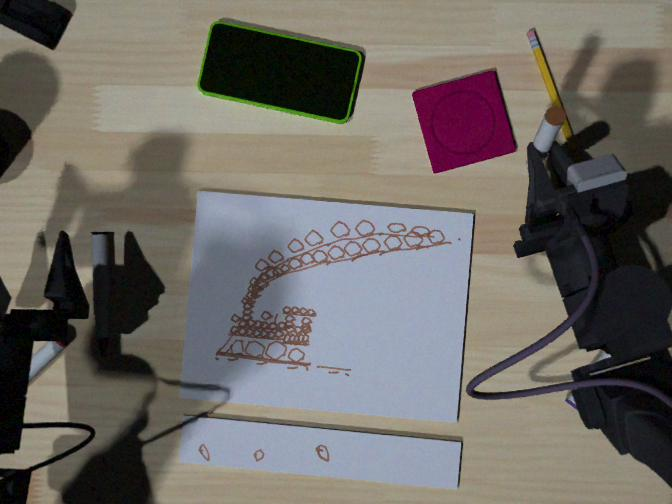

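Scaled by 2.800 from the camera's 672x504 image, which has a finer 960x720 frame.

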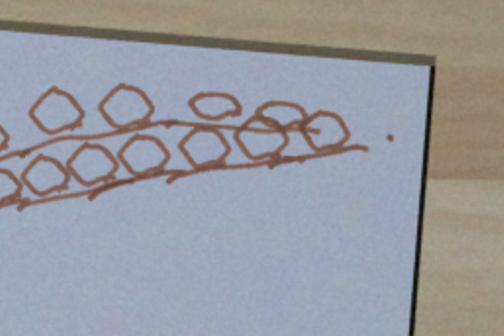

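zoom_image:
  camera: "cam_above"
  region: [320, 210, 400, 270]

zoom_image:
  camera: "cam_above"
  region: [390, 210, 470, 270]

Scaled by 6.300 from the camera's 672x504 image, which has a finer 960x720 frame.

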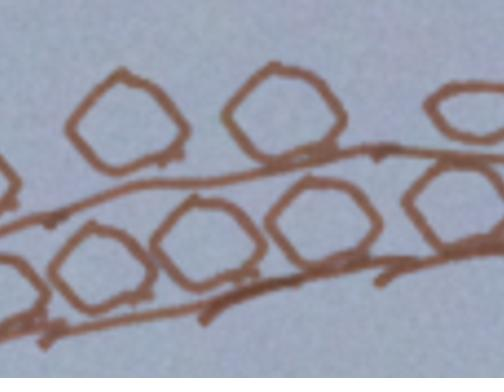

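Scaled by 6.300 from the camera's 672x504 image, which has a finer 960x720 frame.

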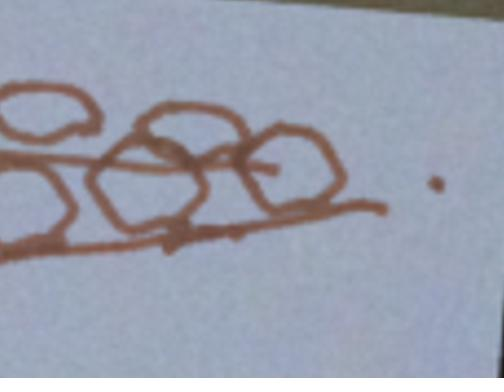

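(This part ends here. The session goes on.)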